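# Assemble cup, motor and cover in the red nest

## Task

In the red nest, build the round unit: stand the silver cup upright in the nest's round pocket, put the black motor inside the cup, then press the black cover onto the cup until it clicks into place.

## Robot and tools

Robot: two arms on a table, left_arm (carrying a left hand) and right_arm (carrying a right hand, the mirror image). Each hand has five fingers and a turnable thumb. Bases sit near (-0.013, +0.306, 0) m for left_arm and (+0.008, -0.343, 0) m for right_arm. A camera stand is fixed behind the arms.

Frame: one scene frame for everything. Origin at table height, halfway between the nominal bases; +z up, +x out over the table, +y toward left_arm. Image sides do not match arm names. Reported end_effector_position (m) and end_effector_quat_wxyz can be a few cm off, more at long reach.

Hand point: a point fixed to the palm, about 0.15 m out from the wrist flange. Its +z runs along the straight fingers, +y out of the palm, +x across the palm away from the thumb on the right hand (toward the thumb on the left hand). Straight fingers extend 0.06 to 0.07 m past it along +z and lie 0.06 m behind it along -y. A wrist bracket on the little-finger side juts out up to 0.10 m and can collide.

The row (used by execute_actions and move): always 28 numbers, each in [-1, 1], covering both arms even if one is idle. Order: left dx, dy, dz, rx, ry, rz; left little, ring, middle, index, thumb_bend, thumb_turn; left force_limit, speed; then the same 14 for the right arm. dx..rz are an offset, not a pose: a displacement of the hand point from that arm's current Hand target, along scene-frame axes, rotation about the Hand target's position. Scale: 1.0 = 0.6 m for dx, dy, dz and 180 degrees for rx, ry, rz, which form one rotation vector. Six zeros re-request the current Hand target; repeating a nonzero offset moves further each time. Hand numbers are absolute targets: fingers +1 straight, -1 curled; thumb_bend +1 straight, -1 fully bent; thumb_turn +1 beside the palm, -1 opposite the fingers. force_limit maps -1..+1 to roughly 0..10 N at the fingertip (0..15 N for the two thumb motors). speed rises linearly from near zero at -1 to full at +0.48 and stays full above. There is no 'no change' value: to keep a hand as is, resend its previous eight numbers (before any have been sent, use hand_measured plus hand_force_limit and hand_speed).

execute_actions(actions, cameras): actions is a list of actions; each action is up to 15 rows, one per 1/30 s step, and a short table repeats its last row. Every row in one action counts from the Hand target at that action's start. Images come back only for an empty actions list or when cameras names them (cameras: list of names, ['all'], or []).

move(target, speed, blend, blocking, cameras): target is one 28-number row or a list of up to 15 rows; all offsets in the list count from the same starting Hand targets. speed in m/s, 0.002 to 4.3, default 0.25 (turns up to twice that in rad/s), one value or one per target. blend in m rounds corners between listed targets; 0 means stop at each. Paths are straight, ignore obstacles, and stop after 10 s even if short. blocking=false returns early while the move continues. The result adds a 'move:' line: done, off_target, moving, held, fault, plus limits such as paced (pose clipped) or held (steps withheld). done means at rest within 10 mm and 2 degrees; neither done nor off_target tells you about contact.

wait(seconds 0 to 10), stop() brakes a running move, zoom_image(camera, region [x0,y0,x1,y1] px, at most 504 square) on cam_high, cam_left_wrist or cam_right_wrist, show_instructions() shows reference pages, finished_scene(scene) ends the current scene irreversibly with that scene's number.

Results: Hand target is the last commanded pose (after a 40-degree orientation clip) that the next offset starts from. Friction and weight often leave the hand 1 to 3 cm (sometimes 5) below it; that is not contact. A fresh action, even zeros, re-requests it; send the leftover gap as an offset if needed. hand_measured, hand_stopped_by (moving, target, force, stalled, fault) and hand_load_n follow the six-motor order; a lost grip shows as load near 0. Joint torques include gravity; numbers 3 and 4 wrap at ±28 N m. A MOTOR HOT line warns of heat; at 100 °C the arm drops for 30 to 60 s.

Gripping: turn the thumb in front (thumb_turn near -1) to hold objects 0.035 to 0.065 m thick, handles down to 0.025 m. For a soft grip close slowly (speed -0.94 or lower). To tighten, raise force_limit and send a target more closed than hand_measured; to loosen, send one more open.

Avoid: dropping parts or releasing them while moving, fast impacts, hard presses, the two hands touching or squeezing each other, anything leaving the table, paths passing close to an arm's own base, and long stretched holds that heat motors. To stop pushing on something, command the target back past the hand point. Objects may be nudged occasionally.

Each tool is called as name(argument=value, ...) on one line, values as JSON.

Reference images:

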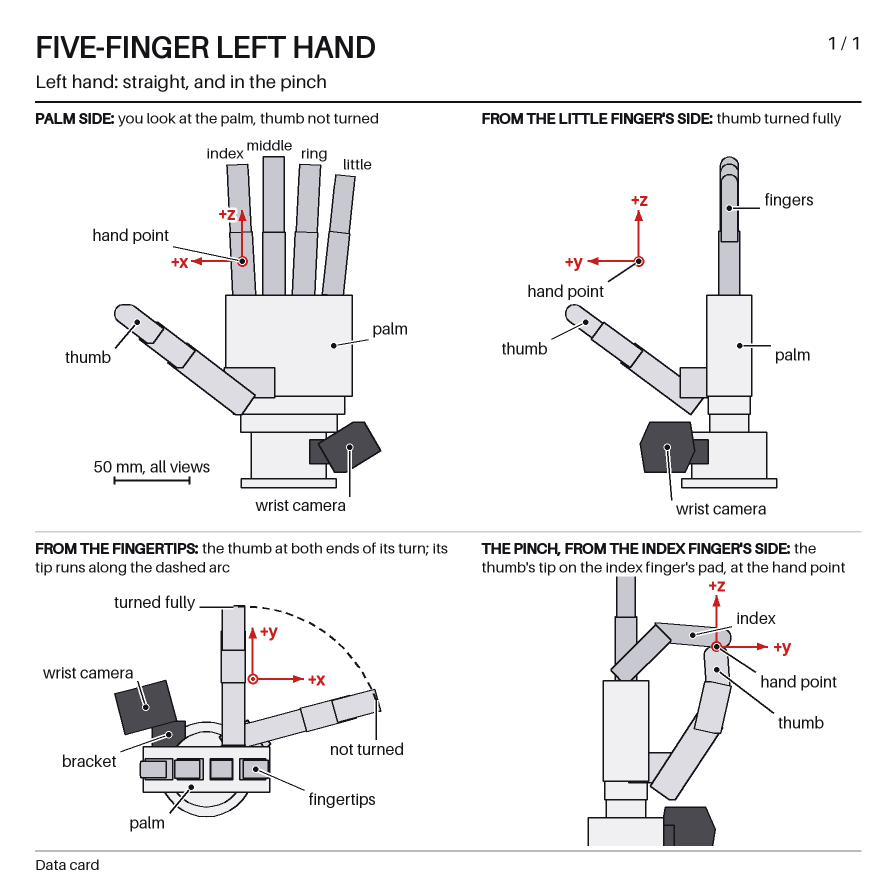

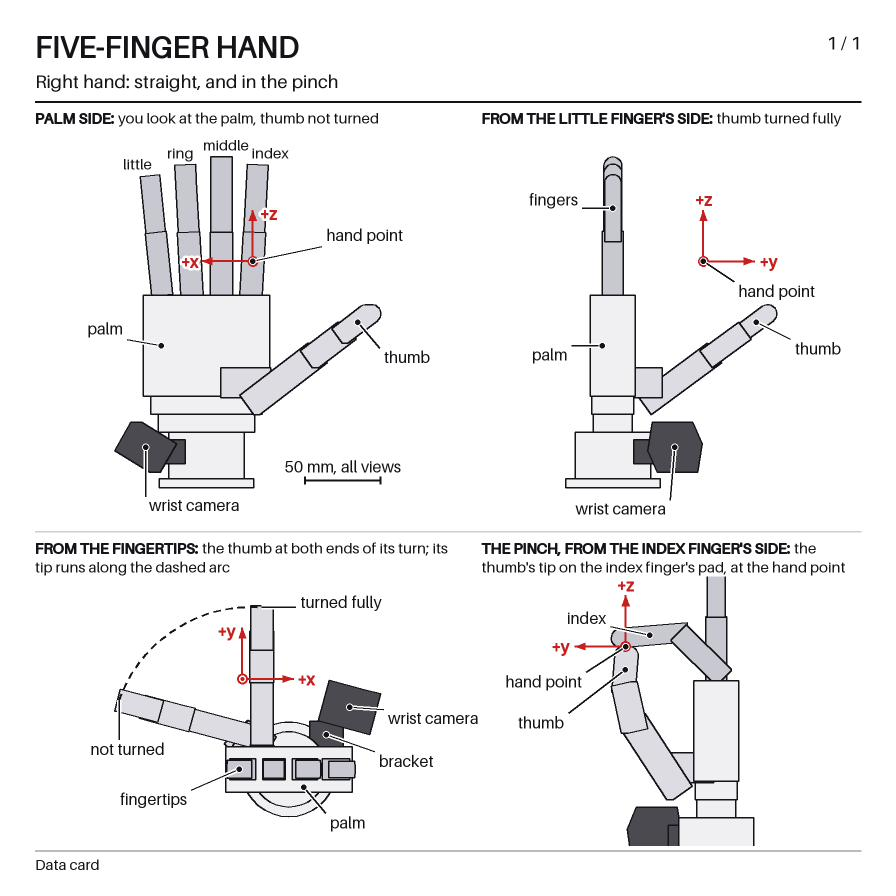

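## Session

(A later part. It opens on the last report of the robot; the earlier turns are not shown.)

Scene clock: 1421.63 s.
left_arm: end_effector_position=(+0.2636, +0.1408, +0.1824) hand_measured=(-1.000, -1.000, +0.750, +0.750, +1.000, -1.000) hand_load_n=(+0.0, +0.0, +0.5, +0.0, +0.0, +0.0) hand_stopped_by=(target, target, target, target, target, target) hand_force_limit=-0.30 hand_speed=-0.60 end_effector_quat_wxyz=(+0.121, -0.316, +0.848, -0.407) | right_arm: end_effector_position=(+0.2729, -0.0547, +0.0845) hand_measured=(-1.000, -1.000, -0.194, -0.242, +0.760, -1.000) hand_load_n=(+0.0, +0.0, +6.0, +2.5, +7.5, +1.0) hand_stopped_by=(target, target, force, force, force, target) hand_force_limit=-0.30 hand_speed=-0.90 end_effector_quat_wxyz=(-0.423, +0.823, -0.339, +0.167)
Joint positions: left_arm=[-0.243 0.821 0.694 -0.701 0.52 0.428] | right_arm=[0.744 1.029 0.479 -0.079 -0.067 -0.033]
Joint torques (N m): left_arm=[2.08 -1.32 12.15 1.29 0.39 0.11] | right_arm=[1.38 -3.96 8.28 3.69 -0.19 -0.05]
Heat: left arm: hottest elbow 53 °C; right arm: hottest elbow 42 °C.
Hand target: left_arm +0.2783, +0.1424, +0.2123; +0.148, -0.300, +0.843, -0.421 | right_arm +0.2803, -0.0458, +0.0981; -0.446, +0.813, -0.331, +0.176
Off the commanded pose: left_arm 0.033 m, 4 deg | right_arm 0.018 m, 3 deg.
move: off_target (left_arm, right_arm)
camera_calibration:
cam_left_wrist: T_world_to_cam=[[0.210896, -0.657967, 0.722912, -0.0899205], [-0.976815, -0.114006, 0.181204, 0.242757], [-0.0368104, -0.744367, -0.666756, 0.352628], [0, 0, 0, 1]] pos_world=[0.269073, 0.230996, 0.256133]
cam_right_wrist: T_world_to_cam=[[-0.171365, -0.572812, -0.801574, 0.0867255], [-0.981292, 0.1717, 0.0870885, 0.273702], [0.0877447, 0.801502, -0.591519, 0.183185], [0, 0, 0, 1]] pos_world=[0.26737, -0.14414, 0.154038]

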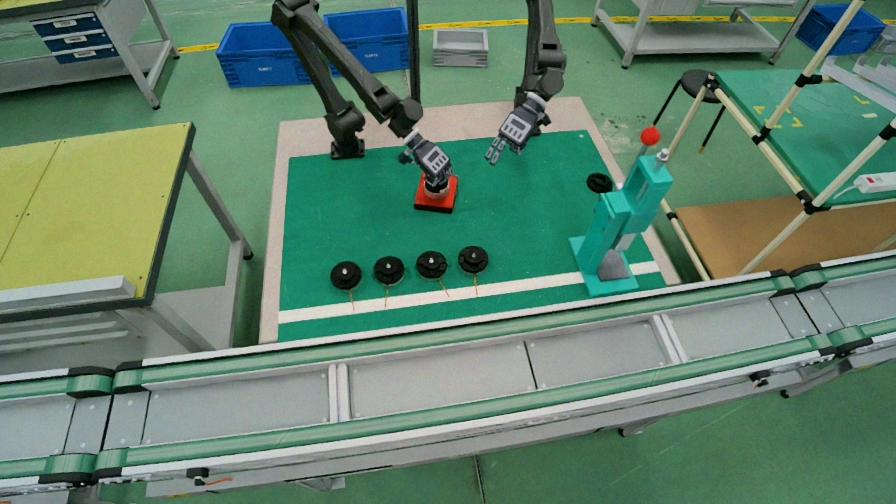

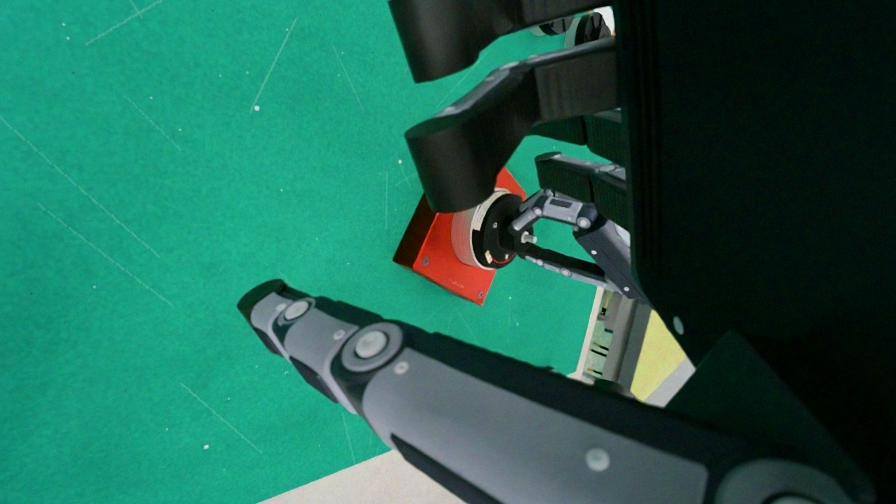

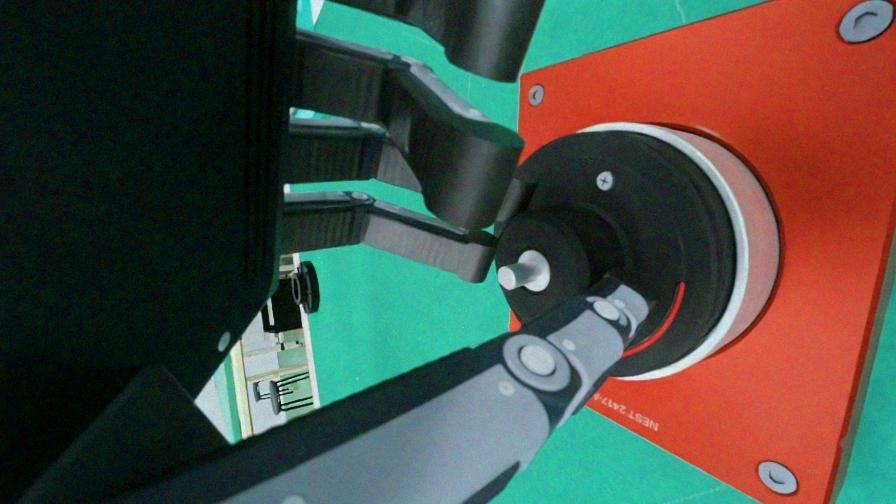

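move(target=[[0,0,0,0,0,0,-1,-1,0.75,0.75,1,-1,-0.3,-0.6, 0,0.0,-0.017,0,0,0,-1,-1,-0.5,-0.5,0.3,-1,-0.3,-0.9]], speed=0.04, cameras=["cam_left_wrist","cam_high","cam_right_wrist"])

zoom_image(camera="cam_left_wrist", region=[420, 170, 580, 300])

zoom_image(camera="cam_right_wrist", region=[480, 100, 840, 400])

Scene clock: 1434.87 s.
left_arm: end_effector_position=(+0.2636, +0.1408, +0.1824) hand_measured=(-1.000, -1.000, +0.750, +0.750, +1.000, -1.000) hand_load_n=(+0.0, +0.0, +0.0, +0.0, +0.0, +0.0) hand_stopped_by=(target, target, target, target, target, target) hand_force_limit=-0.30 hand_speed=-0.60 end_effector_quat_wxyz=(+0.121, -0.316, +0.848, -0.407) | right_arm: end_effector_position=(+0.2727, -0.0549, +0.0742) hand_measured=(-1.000, -1.000, -0.194, -0.242, +0.760, -1.000) hand_load_n=(+0.0, +0.0, +6.0, +3.0, +7.5, +1.0) hand_stopped_by=(target, target, force, force, force, target) hand_force_limit=-0.30 hand_speed=-0.90 end_effector_quat_wxyz=(-0.423, +0.823, -0.339, +0.167)
Joint positions: left_arm=[-0.243 0.821 0.694 -0.701 0.52 0.428] | right_arm=[0.744 1.052 0.461 -0.037 -0.067 -0.033]
Joint torques (N m): left_arm=[2.08 -1.49 12.21 1.35 0.39 0.08] | right_arm=[1.32 -3.96 8.08 3.67 -0.19 -0.05]
Heat: left arm: hottest elbow 53 °C; right arm: hottest elbow 42 °C.
Hand target: left_arm +0.2783, +0.1424, +0.2123; +0.148, -0.300, +0.843, -0.421 | right_arm +0.2803, -0.0458, +0.0879; -0.446, +0.813, -0.331, +0.176
Off the commanded pose: left_arm 0.033 m, 4 deg | right_arm 0.018 m, 3 deg.
move: off_target (left_arm, right_arm)
camera_calibration:
cam_left_wrist: T_world_to_cam=[[0.210896, -0.657967, 0.722912, -0.0899205], [-0.976815, -0.114006, 0.181204, 0.242757], [-0.0368104, -0.744367, -0.666756, 0.352628], [0, 0, 0, 1]] pos_world=[0.269073, 0.230996, 0.256133]
cam_right_wrist: T_world_to_cam=[[-0.171365, -0.572812, -0.801574, 0.0783778], [-0.981292, 0.1717, 0.0870885, 0.27442], [0.0877447, 0.801502, -0.591519, 0.17719], [0, 0, 0, 1]] pos_world=[0.26717, -0.14424, 0.143738]

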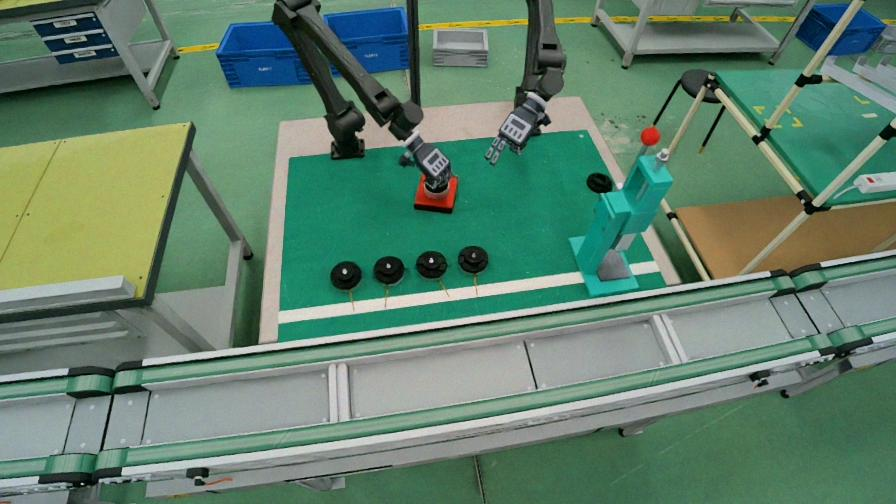

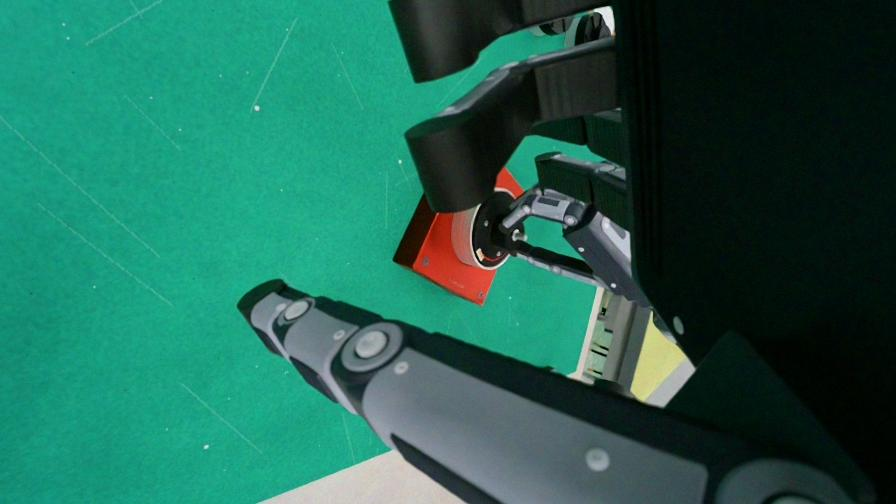

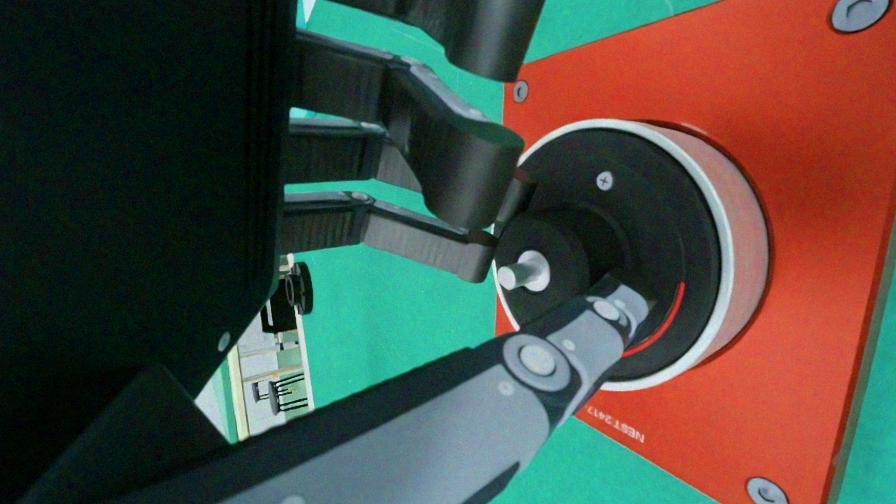

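Scaled by 3.150 from the camera's 896x504 image, which has a finer 1280x720 frame.

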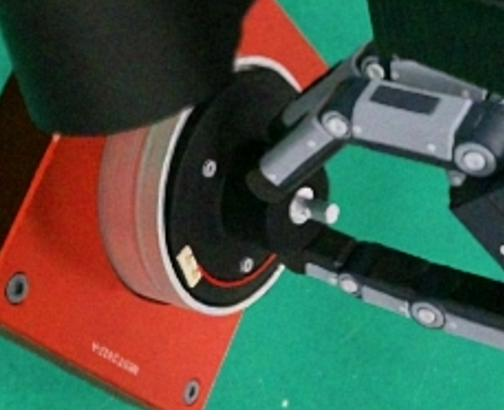

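Scaled by 1.400 from the camera's 896x504 image, which has a finer 1280x720 frame.

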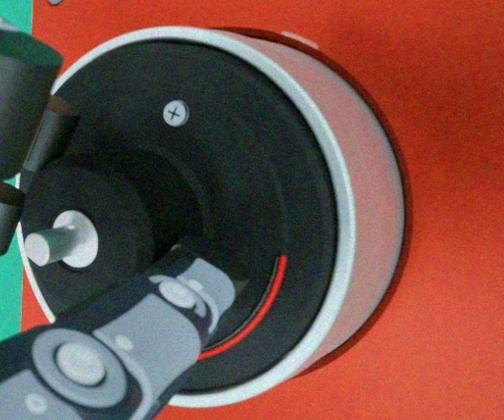

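move(target=[[0,0,0,0,0,0,-1,-1,0.75,0.75,1,-1,-0.3,-0.6, 0,0.0,-0.018,0,0,0,-1,-1,-0.5,-0.5,0.3,-1,-0.3,-0.9]], speed=0.04, cameras=["cam_right_wrist"])

zoom_image(camera="cam_right_wrist", region=[480, 100, 840, 400])

Scene clock: 1443.30 s.
left_arm: end_effector_position=(+0.2636, +0.1408, +0.1824) hand_measured=(-1.000, -1.000, +0.750, +0.750, +1.000, -1.000) hand_load_n=(+0.0, +0.0, +0.0, -0.5, +0.0, +0.0) hand_stopped_by=(target, target, target, target, target, target) hand_force_limit=-0.30 hand_speed=-0.60 end_effector_quat_wxyz=(+0.121, -0.316, +0.848, -0.407) | right_arm: end_effector_position=(+0.2741, -0.0536, +0.0684) hand_measured=(-1.000, -1.000, -0.194, -0.242, +0.760, -1.000) hand_load_n=(+0.0, +0.0, +6.5, +0.0, +7.0, +1.0) hand_stopped_by=(target, target, force, force, force, target) hand_force_limit=-0.30 hand_speed=-0.90 end_effector_quat_wxyz=(-0.427, +0.821, -0.338, +0.169)
Joint positions: left_arm=[-0.243 0.821 0.694 -0.701 0.52 0.428] | right_arm=[0.744 1.071 0.447 0.006 -0.067 -0.033]
Joint torques (N m): left_arm=[1.85 -1.2 12.1 1.36 0.41 0.11] | right_arm=[1.26 -3.43 7.57 3.77 -0.19 -0.05]
Heat: left arm: hottest elbow 53 °C; right arm: hottest elbow 42 °C.
Hand target: left_arm +0.2783, +0.1424, +0.2123; +0.148, -0.300, +0.843, -0.421 | right_arm +0.2803, -0.0458, +0.0771; -0.446, +0.813, -0.331, +0.176
Off the commanded pose: left_arm 0.033 m, 4 deg | right_arm 0.013 m, 3 deg.
move: off_target (left_arm, right_arm)
camera_calibration:
cam_right_wrist: T_world_to_cam=[[-0.164922, -0.567075, -0.806986, 0.073474], [-0.981961, 0.171125, 0.08043, 0.276672], [0.0924861, 0.805694, -0.585067, 0.171102], [0, 0, 0, 1]] pos_world=[0.267974, -0.143536, 0.137146]
Images, in order (width x height): cam_right_wrist 896x504.

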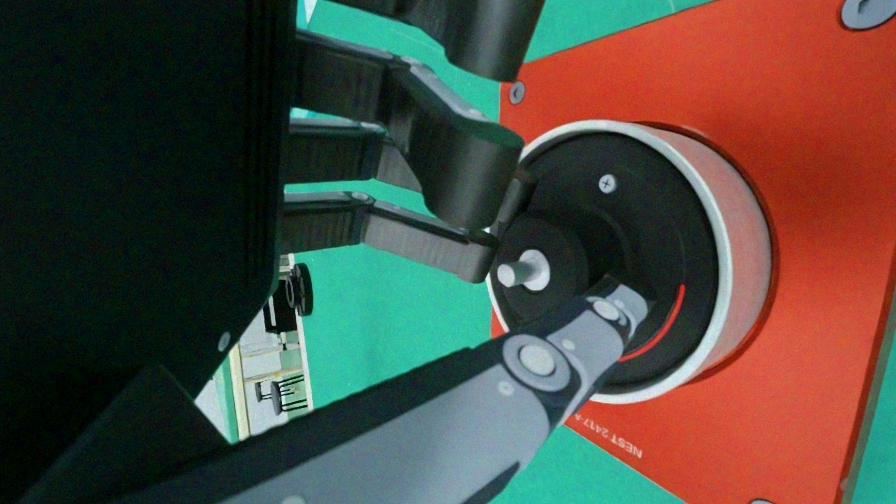

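Scaled by 1.400 from the camera's 896x504 image, which has a finer 1280x720 frame.

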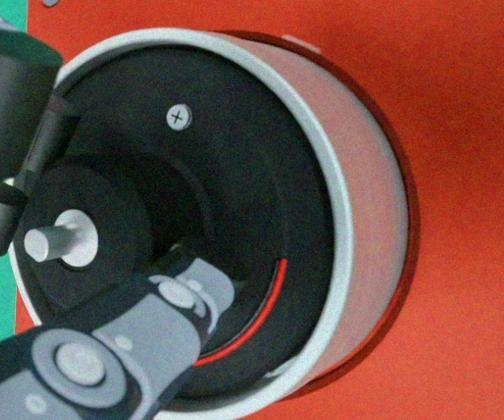

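execute_actions(actions=[[[0,0,0,0,0,0,-1,-1,0.75,0.75,1,-1,-0.3,-0.6, 0,0,0,0,0,0,-1,-1,0.1,0.1,0.9,-1,-0.3,-0.9]],[[0,0,0,0,0,0,-1,-1,0.75,0.75,1,-1,-0.3,-0.6, 0,0,0,0,0,0,-1,-1,0.15,0.15,1,-1,-0.3,-0.8]]], cameras=["cam_right_wrist","cam_high"])

zoom_image(camera="cam_right_wrist", region=[480, 100, 840, 400])

Scene clock: 1457.60 s.
left_arm: end_effector_position=(+0.2636, +0.1408, +0.1824) hand_measured=(-1.000, -1.000, +0.750, +0.750, +1.000, -1.000) hand_load_n=(+0.0, +0.0, +0.0, +0.0, +0.0, +0.0) hand_stopped_by=(target, target, target, target, target, target) hand_force_limit=-0.30 hand_speed=-0.60 end_effector_quat_wxyz=(+0.121, -0.316, +0.848, -0.407) | right_arm: end_effector_position=(+0.2762, -0.0513, +0.0708) hand_measured=(-1.000, -1.000, +0.150, +0.150, +1.000, -1.000) hand_load_n=(+0.0, +0.0, +0.0, +0.0, +0.5, +0.0) hand_stopped_by=(target, target, target, target, target, target) hand_force_limit=-0.30 hand_speed=-0.80 end_effector_quat_wxyz=(-0.433, +0.817, -0.339, +0.170)
Joint positions: left_arm=[-0.243 0.821 0.694 -0.701 0.52 0.428] | right_arm=[0.744 1.072 0.447 0.021 -0.067 -0.027]
Joint torques (N m): left_arm=[1.9 -1.14 12.15 1.33 0.4 0.1] | right_arm=[1.32 -3.6 7.57 3.21 -0.19 -0.04]
Heat: left arm: hottest elbow 53 °C; right arm: hottest elbow 41 °C.
Hand target: left_arm +0.2783, +0.1424, +0.2123; +0.148, -0.300, +0.843, -0.421 | right_arm +0.2803, -0.0458, +0.0771; -0.446, +0.813, -0.331, +0.176
Off the commanded pose: left_arm 0.033 m, 4 deg | right_arm 0.009 m, 2 deg.
Step readings (end_effector_position of left_arm | right_arm):
0: (+0.2636, +0.1408, +0.1824) | (+0.2741, -0.0536, +0.0684)
1: (+0.2636, +0.1408, +0.1824) | (+0.2741, -0.0536, +0.0684)
2: (+0.2636, +0.1408, +0.1824) | (+0.2741, -0.0536, +0.0684)
4: (+0.2636, +0.1408, +0.1824) | (+0.2743, -0.0534, +0.0687)
8: (+0.2636, +0.1408, +0.1824) | (+0.2747, -0.0531, +0.0686)
15: (+0.2636, +0.1408, +0.1824) | (+0.2759, -0.0520, +0.0700)
16: (+0.2636, +0.1408, +0.1824) | (+0.2758, -0.0519, +0.0701)
17: (+0.2636, +0.1408, +0.1824) | (+0.2760, -0.0515, +0.0705)
19: (+0.2636, +0.1408, +0.1824) | (+0.2760, -0.0515, +0.0705)
23: (+0.2636, +0.1408, +0.1824) | (+0.2760, -0.0515, +0.0705)
30: (+0.2636, +0.1408, +0.1824) | (+0.2762, -0.0513, +0.0708)
camera_calibration:
cam_right_wrist: T_world_to_cam=[[-0.161416, -0.556343, -0.815124, 0.077218], [-0.981888, 0.17356, 0.0759802, 0.278539], [0.099202, 0.812625, -0.574282, 0.168159], [0, 0, 0, 1]] pos_world=[0.269276, -0.142034, 0.13835]
Images, in order (width x height): cam_high 896x504, cam_right_wrist 896x504.

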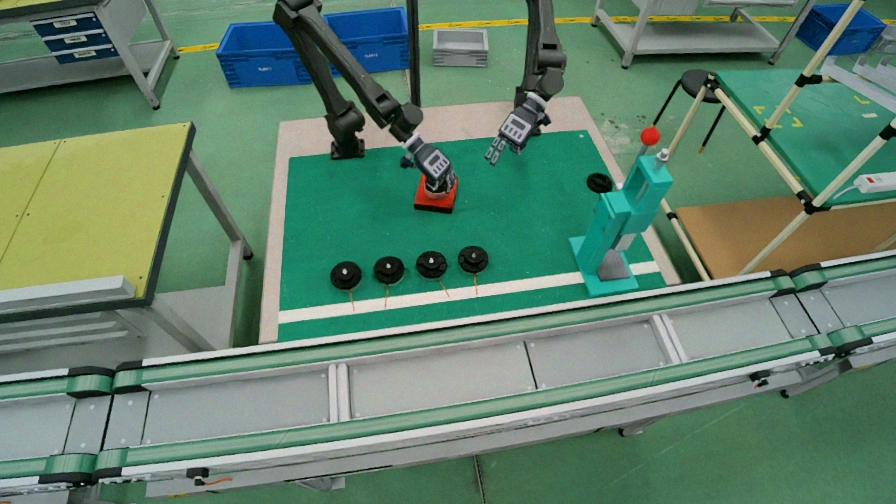

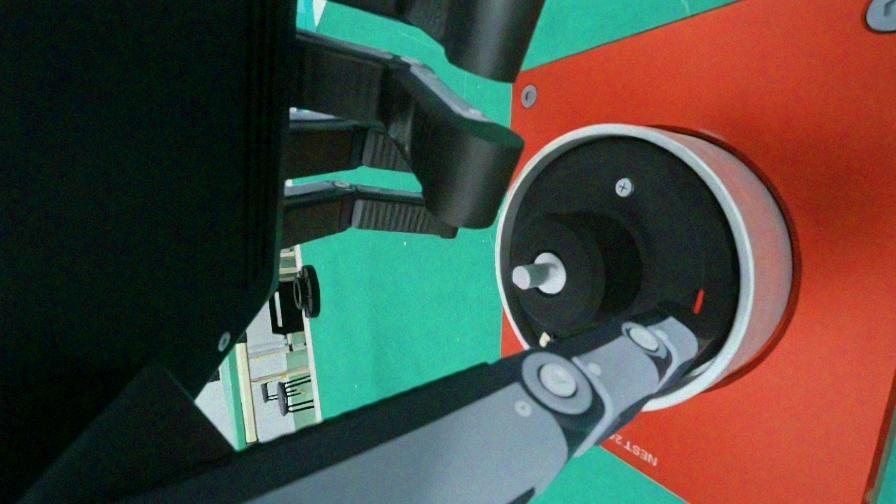

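Scaled by 1.400 from the camera's 896x504 image, which has a finer 1280x720 frame.

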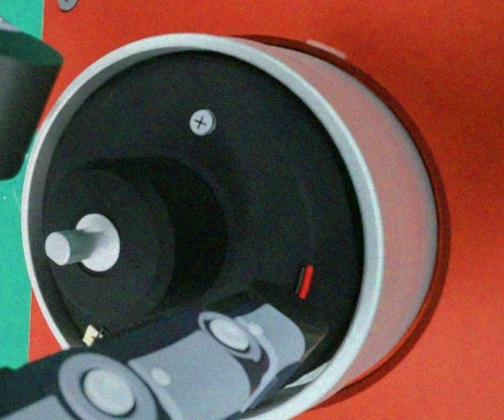

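move(target=[[0,0,0,0,0,0,-1,-1,0.75,0.75,1,-1,-0.3,-0.6, 0,0.0,0.13,0,0,0,-1,-1,0.15,0.15,1,-1,-0.3,-0.8]], speed=0.06, cameras=["cam_right_wrist","cam_high"])

zoom_image(camera="cam_right_wrist", region=[480, 60, 880, 400])

zoom_image(camera="cam_high", region=[410, 150, 470, 210])

Scene clock: 1467.77 s.
left_arm: end_effector_position=(+0.2636, +0.1408, +0.1824) hand_measured=(-1.000, -1.000, +0.750, +0.750, +1.000, -1.000) hand_load_n=(+0.0, +0.0, +0.0, +0.0, +0.0, +0.0) hand_stopped_by=(target, target, target, target, target, target) hand_force_limit=-0.30 hand_speed=-0.60 end_effector_quat_wxyz=(+0.121, -0.316, +0.848, -0.407) | right_arm: end_effector_position=(+0.2654, -0.0608, +0.1178) hand_measured=(-1.000, -1.000, +0.150, +0.150, +1.000, -1.000) hand_load_n=(+0.0, +0.0, +0.0, +0.0, +0.0, +0.0) hand_stopped_by=(target, target, target, target, target, target) hand_force_limit=-0.30 hand_speed=-0.80 end_effector_quat_wxyz=(-0.419, +0.825, -0.343, +0.163)
Joint positions: left_arm=[-0.243 0.821 0.694 -0.701 0.52 0.428] | right_arm=[0.744 0.936 0.532 -0.235 -0.067 -0.027]
Joint torques (N m): left_arm=[1.9 -0.97 12.21 1.29 0.4 0.11] | right_arm=[1.44 -3.78 13.71 1.47 -0.19 -0.04]
Heat: left arm: hottest elbow 53 °C; right arm: hottest elbow 41 °C.
Hand target: left_arm +0.2783, +0.1424, +0.2123; +0.148, -0.300, +0.843, -0.421 | right_arm +0.2803, -0.0458, +0.1551; -0.446, +0.813, -0.331, +0.176
Off the commanded pose: left_arm 0.033 m, 4 deg | right_arm 0.043 m, 4 deg.
move: off_target (left_arm, right_arm)
camera_calibration:
cam_right_wrist: T_world_to_cam=[[-0.182792, -0.575095, -0.797404, 0.111027], [-0.979575, 0.175655, 0.0978681, 0.263002], [0.0837843, 0.799006, -0.595457, 0.209637], [0, 0, 0, 1]] pos_world=[0.260361, -0.149847, 0.187624]
Images, in order (width x height): cam_high 896x504, cam_right_wrist 896x504.

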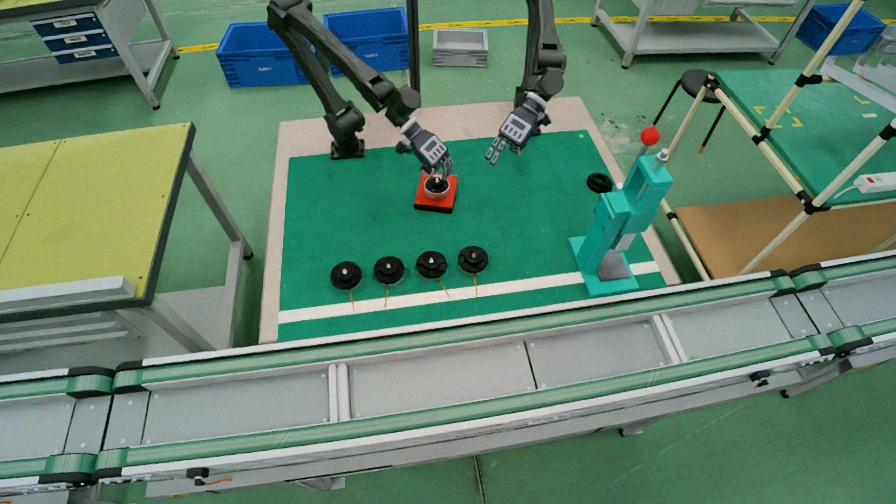

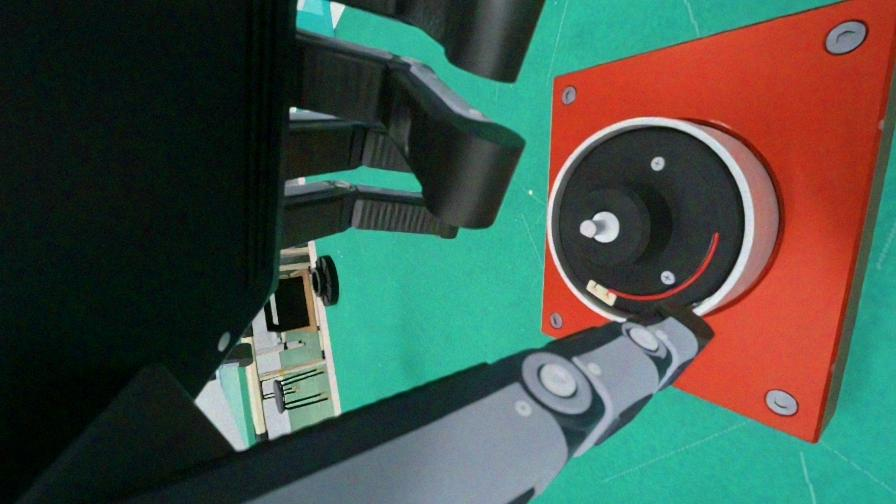

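Scaled by 1.260 from the camera's 896x504 image, which has a finer 1280x720 frame.

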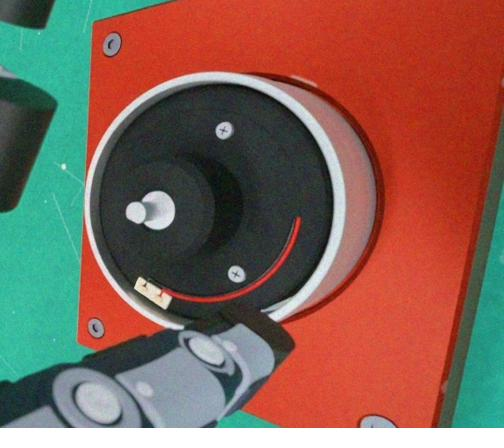

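Scaled by 8.400 from the camera's 896x504 image, which has a finer 1280x720 frame.

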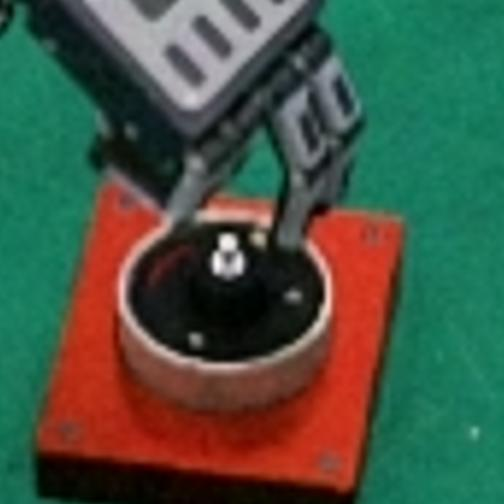

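move(target=[[0.05,0.3,0.03,0,0,0.23,-1,-1,0.35,0.35,1,-1,-0.3,-0.6, 0,0.0,0,0,0,0,-1,-1,0.15,0.15,1,-1,-0.3,-0.8],[0.08,0.6,-0.02,0,0,0.461,-1,-1,0.35,0.35,1,-1,-0.3,-0.6, 0,0.0,0,0,0,0,-1,-1,0.15,0.15,1,-1,-0.3,-0.8]], speed=0.2, blend=0.05, cameras=["cam_left_wrist","cam_high"])

zoom_image(camera="cam_high", region=[540, 120, 660, 240])

Scene clock: 1504.70 s.
left_arm: end_effector_position=(+0.3119, +0.4885, +0.1739) hand_measured=(-1.000, -1.000, +0.350, +0.350, +1.000, -1.000) hand_load_n=(+0.0, +0.0, +0.0, +0.0, +0.0, +0.0) hand_stopped_by=(target, target, target, target, target, target) hand_force_limit=-0.30 hand_speed=-0.60 end_effector_quat_wxyz=(-0.364, +0.790, -0.450, +0.204) | right_arm: end_effector_position=(+0.2654, -0.0608, +0.1178) hand_measured=(-1.000, -1.000, +0.150, +0.150, +1.000, -1.000) hand_load_n=(+0.0, +0.0, +0.0, -0.5, +0.0, +0.0) hand_stopped_by=(target, target, target, target, target, target) hand_force_limit=-0.30 hand_speed=-0.80 end_effector_quat_wxyz=(-0.419, +0.825, -0.343, +0.163)
Joint positions: left_arm=[0.598 0.883 0.694 -0.523 0.057 0.056] | right_arm=[0.744 0.936 0.532 -0.235 -0.067 -0.027]
Joint torques (N m): left_arm=[1.9 -1.08 11.38 2.85 -0.05 -0.26] | right_arm=[1.32 -3.78 13.72 1.44 -0.19 -0.04]
Heat: left arm: hottest elbow 53 °C; right arm: hottest elbow 42 °C.
Hand target: left_arm +0.3263, +0.5024, +0.2003; -0.390, +0.783, -0.433, +0.217 | right_arm +0.2803, -0.0458, +0.1551; -0.446, +0.813, -0.331, +0.176
Off the commanded pose: left_arm 0.033 m, 4 deg | right_arm 0.043 m, 4 deg.
move: off_target (left_arm, right_arm)
camera_calibration:
cam_left_wrist: T_world_to_cam=[[0.712902, 0.0792431, 0.696772, -0.37746], [-0.0279365, -0.989597, 0.141129, 0.469878], [0.700707, -0.120076, -0.703272, 0.0788336], [0, 0, 0, 1]] pos_world=[0.226979, 0.504367, 0.252132]
Images, in order (width x height): cam_high 896x504, cam_left_wrist 896x504.

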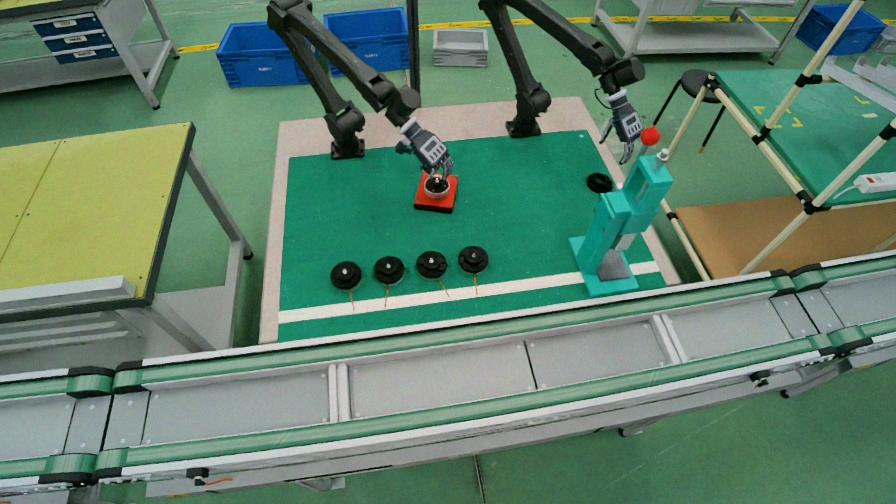

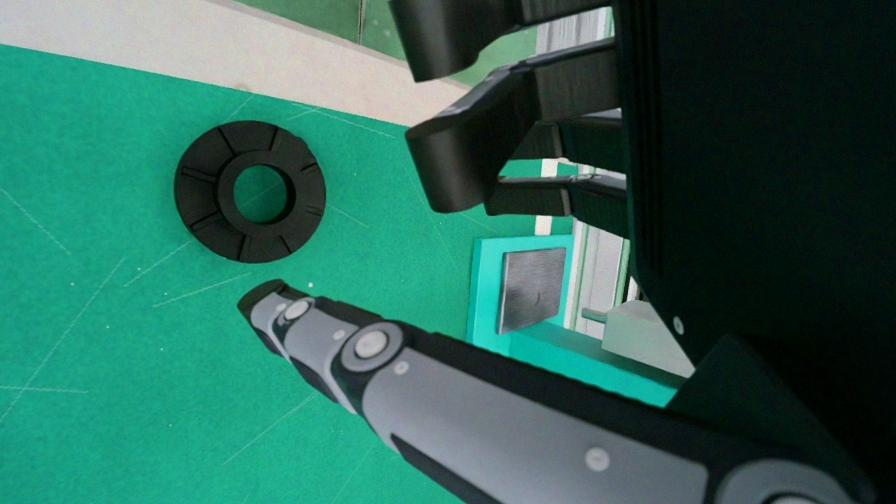

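Scaled by 4.200 from the camera's 896x504 image, which has a finer 1280x720 frame.

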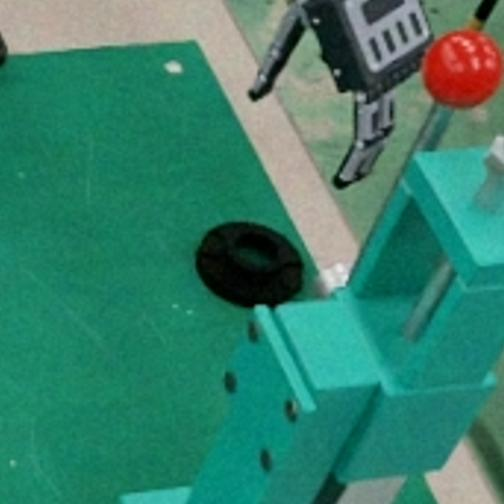

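move(target=[[-0.001,0.011,-0.215,0,0,0,-1,-1,0.35,0.35,1,-1,-0.3,-0.6, 0,0.0,0,0,0,0,-1,-1,0.15,0.15,1,-1,-0.3,-0.8]], speed=0.12, cameras=["cam_left_wrist","cam_high"])

zoom_image(camera="cam_high", region=[570, 150, 630, 210])

Scene clock: 1523.07 s.
left_arm: end_effector_position=(+0.3212, +0.5005, +0.0653) hand_measured=(-1.000, -1.000, +0.350, +0.350, +1.000, -1.000) hand_load_n=(+0.0, +0.0, +0.0, +0.0, +0.0, +0.0) hand_stopped_by=(target, target, target, target, target, target) hand_force_limit=-0.30 hand_speed=-0.60 end_effector_quat_wxyz=(-0.378, +0.785, -0.442, +0.212) | right_arm: end_effector_position=(+0.2654, -0.0608, +0.1178) hand_measured=(-1.000, -1.000, +0.150, +0.150, +1.000, -1.000) hand_load_n=(+0.0, +0.5, +0.0, +0.0, +0.0, +0.0) hand_stopped_by=(target, target, target, target, target, target) hand_force_limit=-0.30 hand_speed=-0.80 end_effector_quat_wxyz=(-0.419, +0.825, -0.343, +0.163)
Joint positions: left_arm=[0.615 1.071 0.472 -0.076 0.068 0.056] | right_arm=[0.744 0.936 0.532 -0.235 -0.067 -0.027]
Joint torques (N m): left_arm=[2.14 -1.96 7.71 2.84 0.13 -0.13] | right_arm=[1.44 -3.78 13.7 1.48 -0.2 -0.04]
Heat: left arm: hottest elbow 53 °C; right arm: hottest elbow 43 °C.
Hand target: left_arm +0.3257, +0.5090, +0.0713; -0.390, +0.783, -0.433, +0.217 | right_arm +0.2803, -0.0458, +0.1551; -0.446, +0.813, -0.331, +0.176
Off the commanded pose: left_arm 0.011 m, 2 deg | right_arm 0.043 m, 4 deg.
move: off_target (left_arm, right_arm)
camera_calibration:
cam_left_wrist: T_world_to_cam=[[0.689125, 0.0745662, 0.720796, -0.300869], [-0.0237729, -0.99183, 0.125333, 0.49816], [0.724252, -0.103506, -0.681722, -0.0197617], [0, 0, 0, 1]] pos_world=[0.233492, 0.514479, 0.140958]
Images, in order (width x height): cam_high 896x504, cam_left_wrist 896x504.

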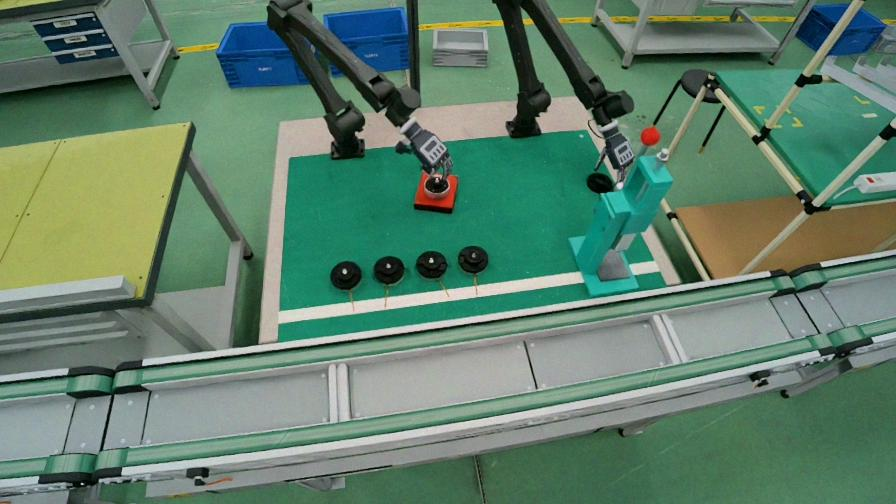

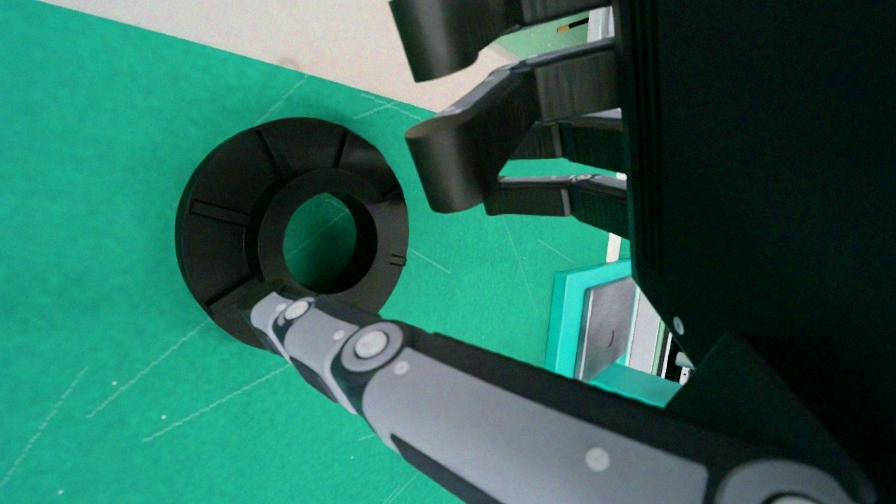

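Scaled by 8.400 from the camera's 896x504 image, which has a finer 1280x720 frame.

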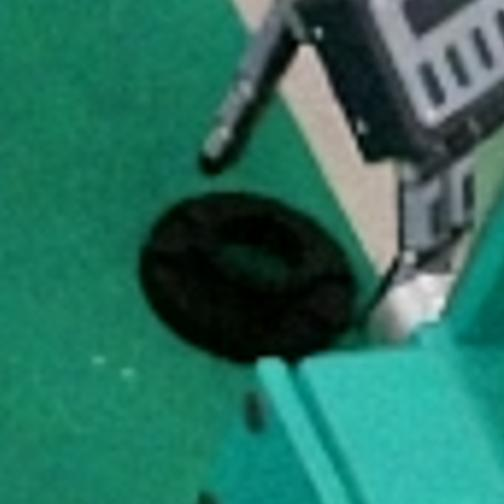

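move(target=[[-0.0143,0.0033,-0.02,0,0,0,-1,-1,0.35,0.35,1,-1,-0.3,-0.6, 0,0.0,0,0,0,0,-1,-1,0.15,0.15,1,-1,-0.3,-0.8],[-0.0143,0.0033,-0.055,0,0,0,-1,-1,0.3,0.3,1,-1,-0.3,-0.6, 0,0.0,0,0,0,0,-1,-1,0.15,0.15,1,-1,-0.3,-0.8]], speed=0.08, cameras=["cam_left_wrist","cam_high"])

zoom_image(camera="cam_left_wrist", region=[160, 60, 560, 400])

Scene clock: 1554.17 s.
left_arm: end_effector_position=(+0.3160, +0.5039, +0.0392) hand_measured=(-1.000, -1.000, +0.300, +0.300, +1.000, -1.000) hand_load_n=(+0.0, +0.0, +0.0, +0.0, +0.5, +0.0) hand_stopped_by=(target, target, target, target, target, target) hand_force_limit=-0.30 hand_speed=-0.60 end_effector_quat_wxyz=(-0.381, +0.786, -0.435, +0.220) | right_arm: end_effector_position=(+0.2654, -0.0608, +0.1178) hand_measured=(-1.000, -1.000, +0.150, +0.150, +1.000, -1.000) hand_load_n=(+0.0, +0.5, +0.0, +0.0, +0.0, +0.0) hand_stopped_by=(target, target, target, target, target, target) hand_force_limit=-0.30 hand_speed=-0.80 end_effector_quat_wxyz=(-0.419, +0.825, -0.343, +0.163)
Joint positions: left_arm=[0.644 1.133 0.415 0.054 0.096 0.056] | right_arm=[0.744 0.936 0.532 -0.235 -0.067 -0.027]
Joint torques (N m): left_arm=[1.96 -1.44 6.74 3.12 0.05 0] | right_arm=[1.38 -3.78 13.74 1.47 -0.19 -0.05]
Motor temperatures (°C): left_arm=[30 31 47 28 32 27] | right_arm=[32 31 44 29 28 29]
Heat: left arm: hottest elbow 47 °C; right arm: hottest elbow 44 °C.
Hand target: left_arm +0.3171, +0.5110, +0.0383; -0.390, +0.783, -0.433, +0.217 | right_arm +0.2803, -0.0458, +0.1551; -0.446, +0.813, -0.331, +0.176
Off the commanded pose: left_arm 0.007 m, 1 deg | right_arm 0.043 m, 4 deg.
move: off_target (right_arm)
camera_calibration:
cam_left_wrist: T_world_to_cam=[[0.673868, 0.0841772, 0.734041, -0.279382], [-0.0189348, -0.991195, 0.131049, 0.502594], [0.738609, -0.102209, -0.66634, -0.0392791], [0, 0, 0, 1]] pos_world=[0.226795, 0.517672, 0.11304]
Images, in order (width x height): cam_high 896x504, cam_left_wrist 896x504.

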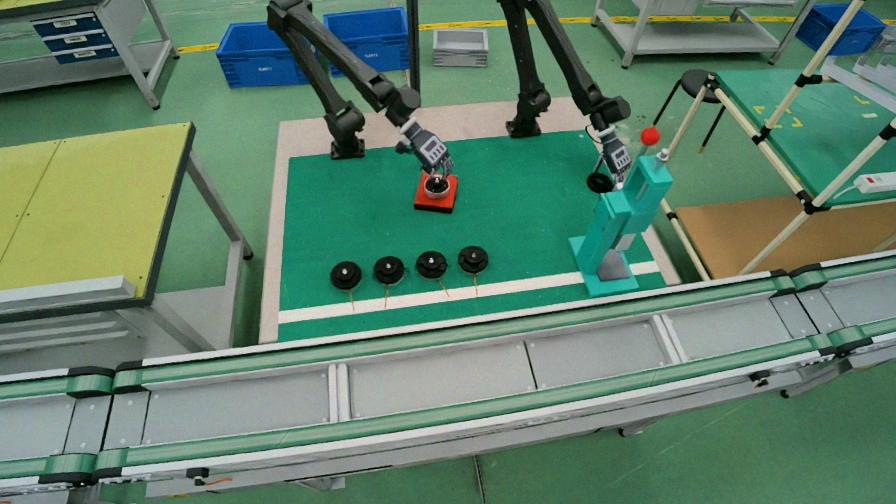

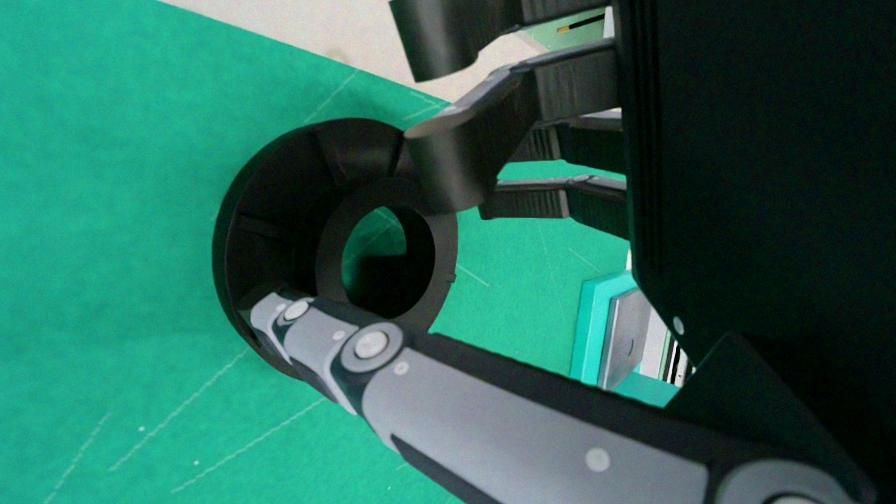

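Scaled by 1.260 from the camera's 896x504 image, which has a finer 1280x720 frame.

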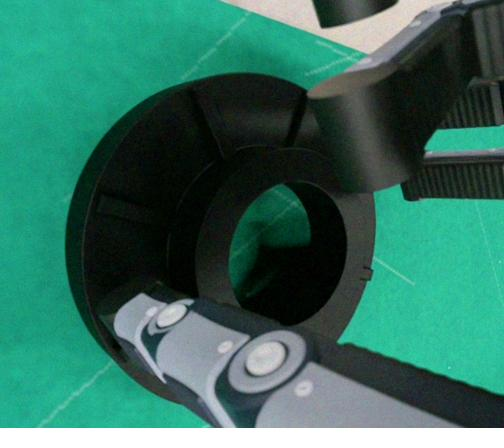

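move(target=[[0,0,0.06,0,0,0,-1,-1,0.3,0.3,1,-1,-0.3,-0.6, 0,0.0,0,0,0,0,-1,-1,0.15,0.15,1,-1,-0.3,-0.8],[-0.0268,-0.0145,0.06,0,0,0,-1,-1,0.8,0.8,1,-1,-0.3,0, 0,0.0,0,0,0,0,-1,-1,0.15,0.15,1,-1,-0.3,-0.8],[-0.0268,-0.0145,0.015,0,0,0,-1,-1,0.8,0.8,1,-1,-0.3,0, 0,0.0,0,0,0,0,-1,-1,0.15,0.15,1,-1,-0.3,-0.8]], speed=0.1, cameras=["cam_left_wrist","cam_high"])

zoom_image(camera="cam_left_wrist", region=[200, 60, 600, 400])

Scene clock: 1624.23 s.
left_arm: end_effector_position=(+0.2981, +0.4938, +0.0426) hand_measured=(-1.000, -1.000, +0.800, +0.800, +1.000, -1.000) hand_load_n=(+0.0, +0.0, +0.0, +0.0, +0.0, +0.0) hand_stopped_by=(target, target, target, target, target, target) hand_force_limit=-0.30 hand_speed=0.00 end_effector_quat_wxyz=(-0.377, +0.790, -0.432, +0.216) | right_arm: end_effector_position=(+0.2654, -0.0608, +0.1178) hand_measured=(-1.000, -1.000, +0.150, +0.150, +1.000, -1.000) hand_load_n=(+0.0, +0.0, +0.0, +0.0, +0.0, +0.0) hand_stopped_by=(target, target, target, target, target, target) hand_force_limit=-0.30 hand_speed=-0.80 end_effector_quat_wxyz=(-0.419, +0.825, -0.343, +0.163)
Joint positions: left_arm=[0.653 1.05 0.383 -0.009 0.097 0.056] | right_arm=[0.744 0.936 0.532 -0.235 -0.067 -0.027]
Joint torques (N m): left_arm=[1.85 -1.08 7.25 2.97 0.13 0.07] | right_arm=[1.32 -3.72 13.71 1.44 -0.19 -0.05]
Heat: left arm: hottest elbow 45 °C; right arm: hottest elbow 45 °C.
Hand target: left_arm +0.3010, +0.5023, +0.0473; -0.390, +0.783, -0.433, +0.217 | right_arm +0.2803, -0.0458, +0.1551; -0.446, +0.813, -0.331, +0.176
Off the commanded pose: left_arm 0.010 m, 2 deg | right_arm 0.043 m, 4 deg.
move: off_target (right_arm); target 2's new numbers were sent with left_arm's hand 0.014 m and 1 deg from that target
camera_calibration:
cam_left_wrist: T_world_to_cam=[[0.679756, 0.0957335, 0.727164, -0.276064], [-0.00976961, -0.990175, 0.139493, 0.488198], [0.733373, -0.101925, -0.672142, -0.0232391], [0, 0, 0, 1]] pos_world=[0.209469, 0.507462, 0.117024]
Images, in order (width x height): cam_high 896x504, cam_left_wrist 896x504.

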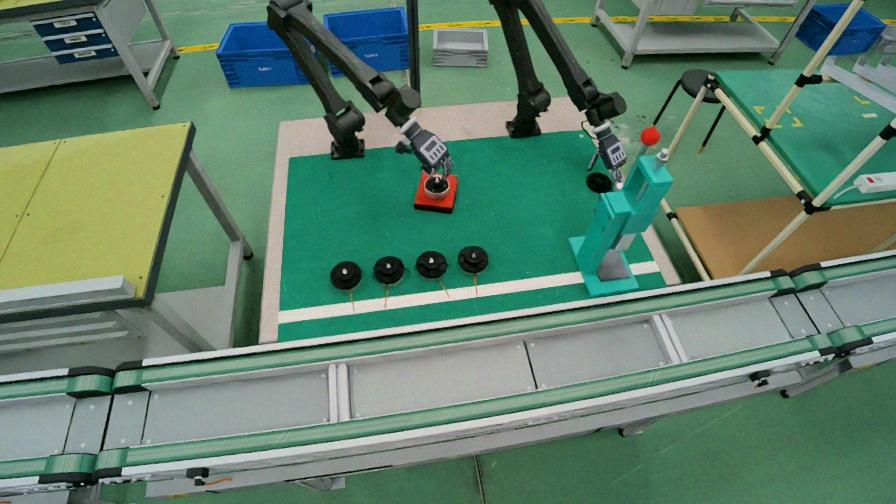

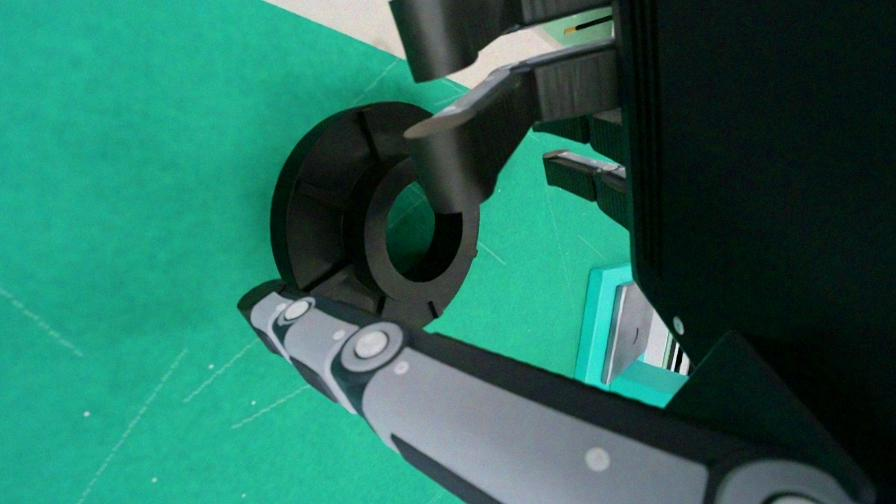

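Scaled by 1.260 from the camera's 896x504 image, which has a finer 1280x720 frame.

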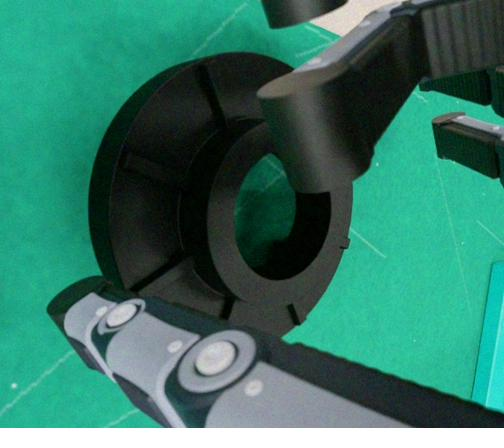

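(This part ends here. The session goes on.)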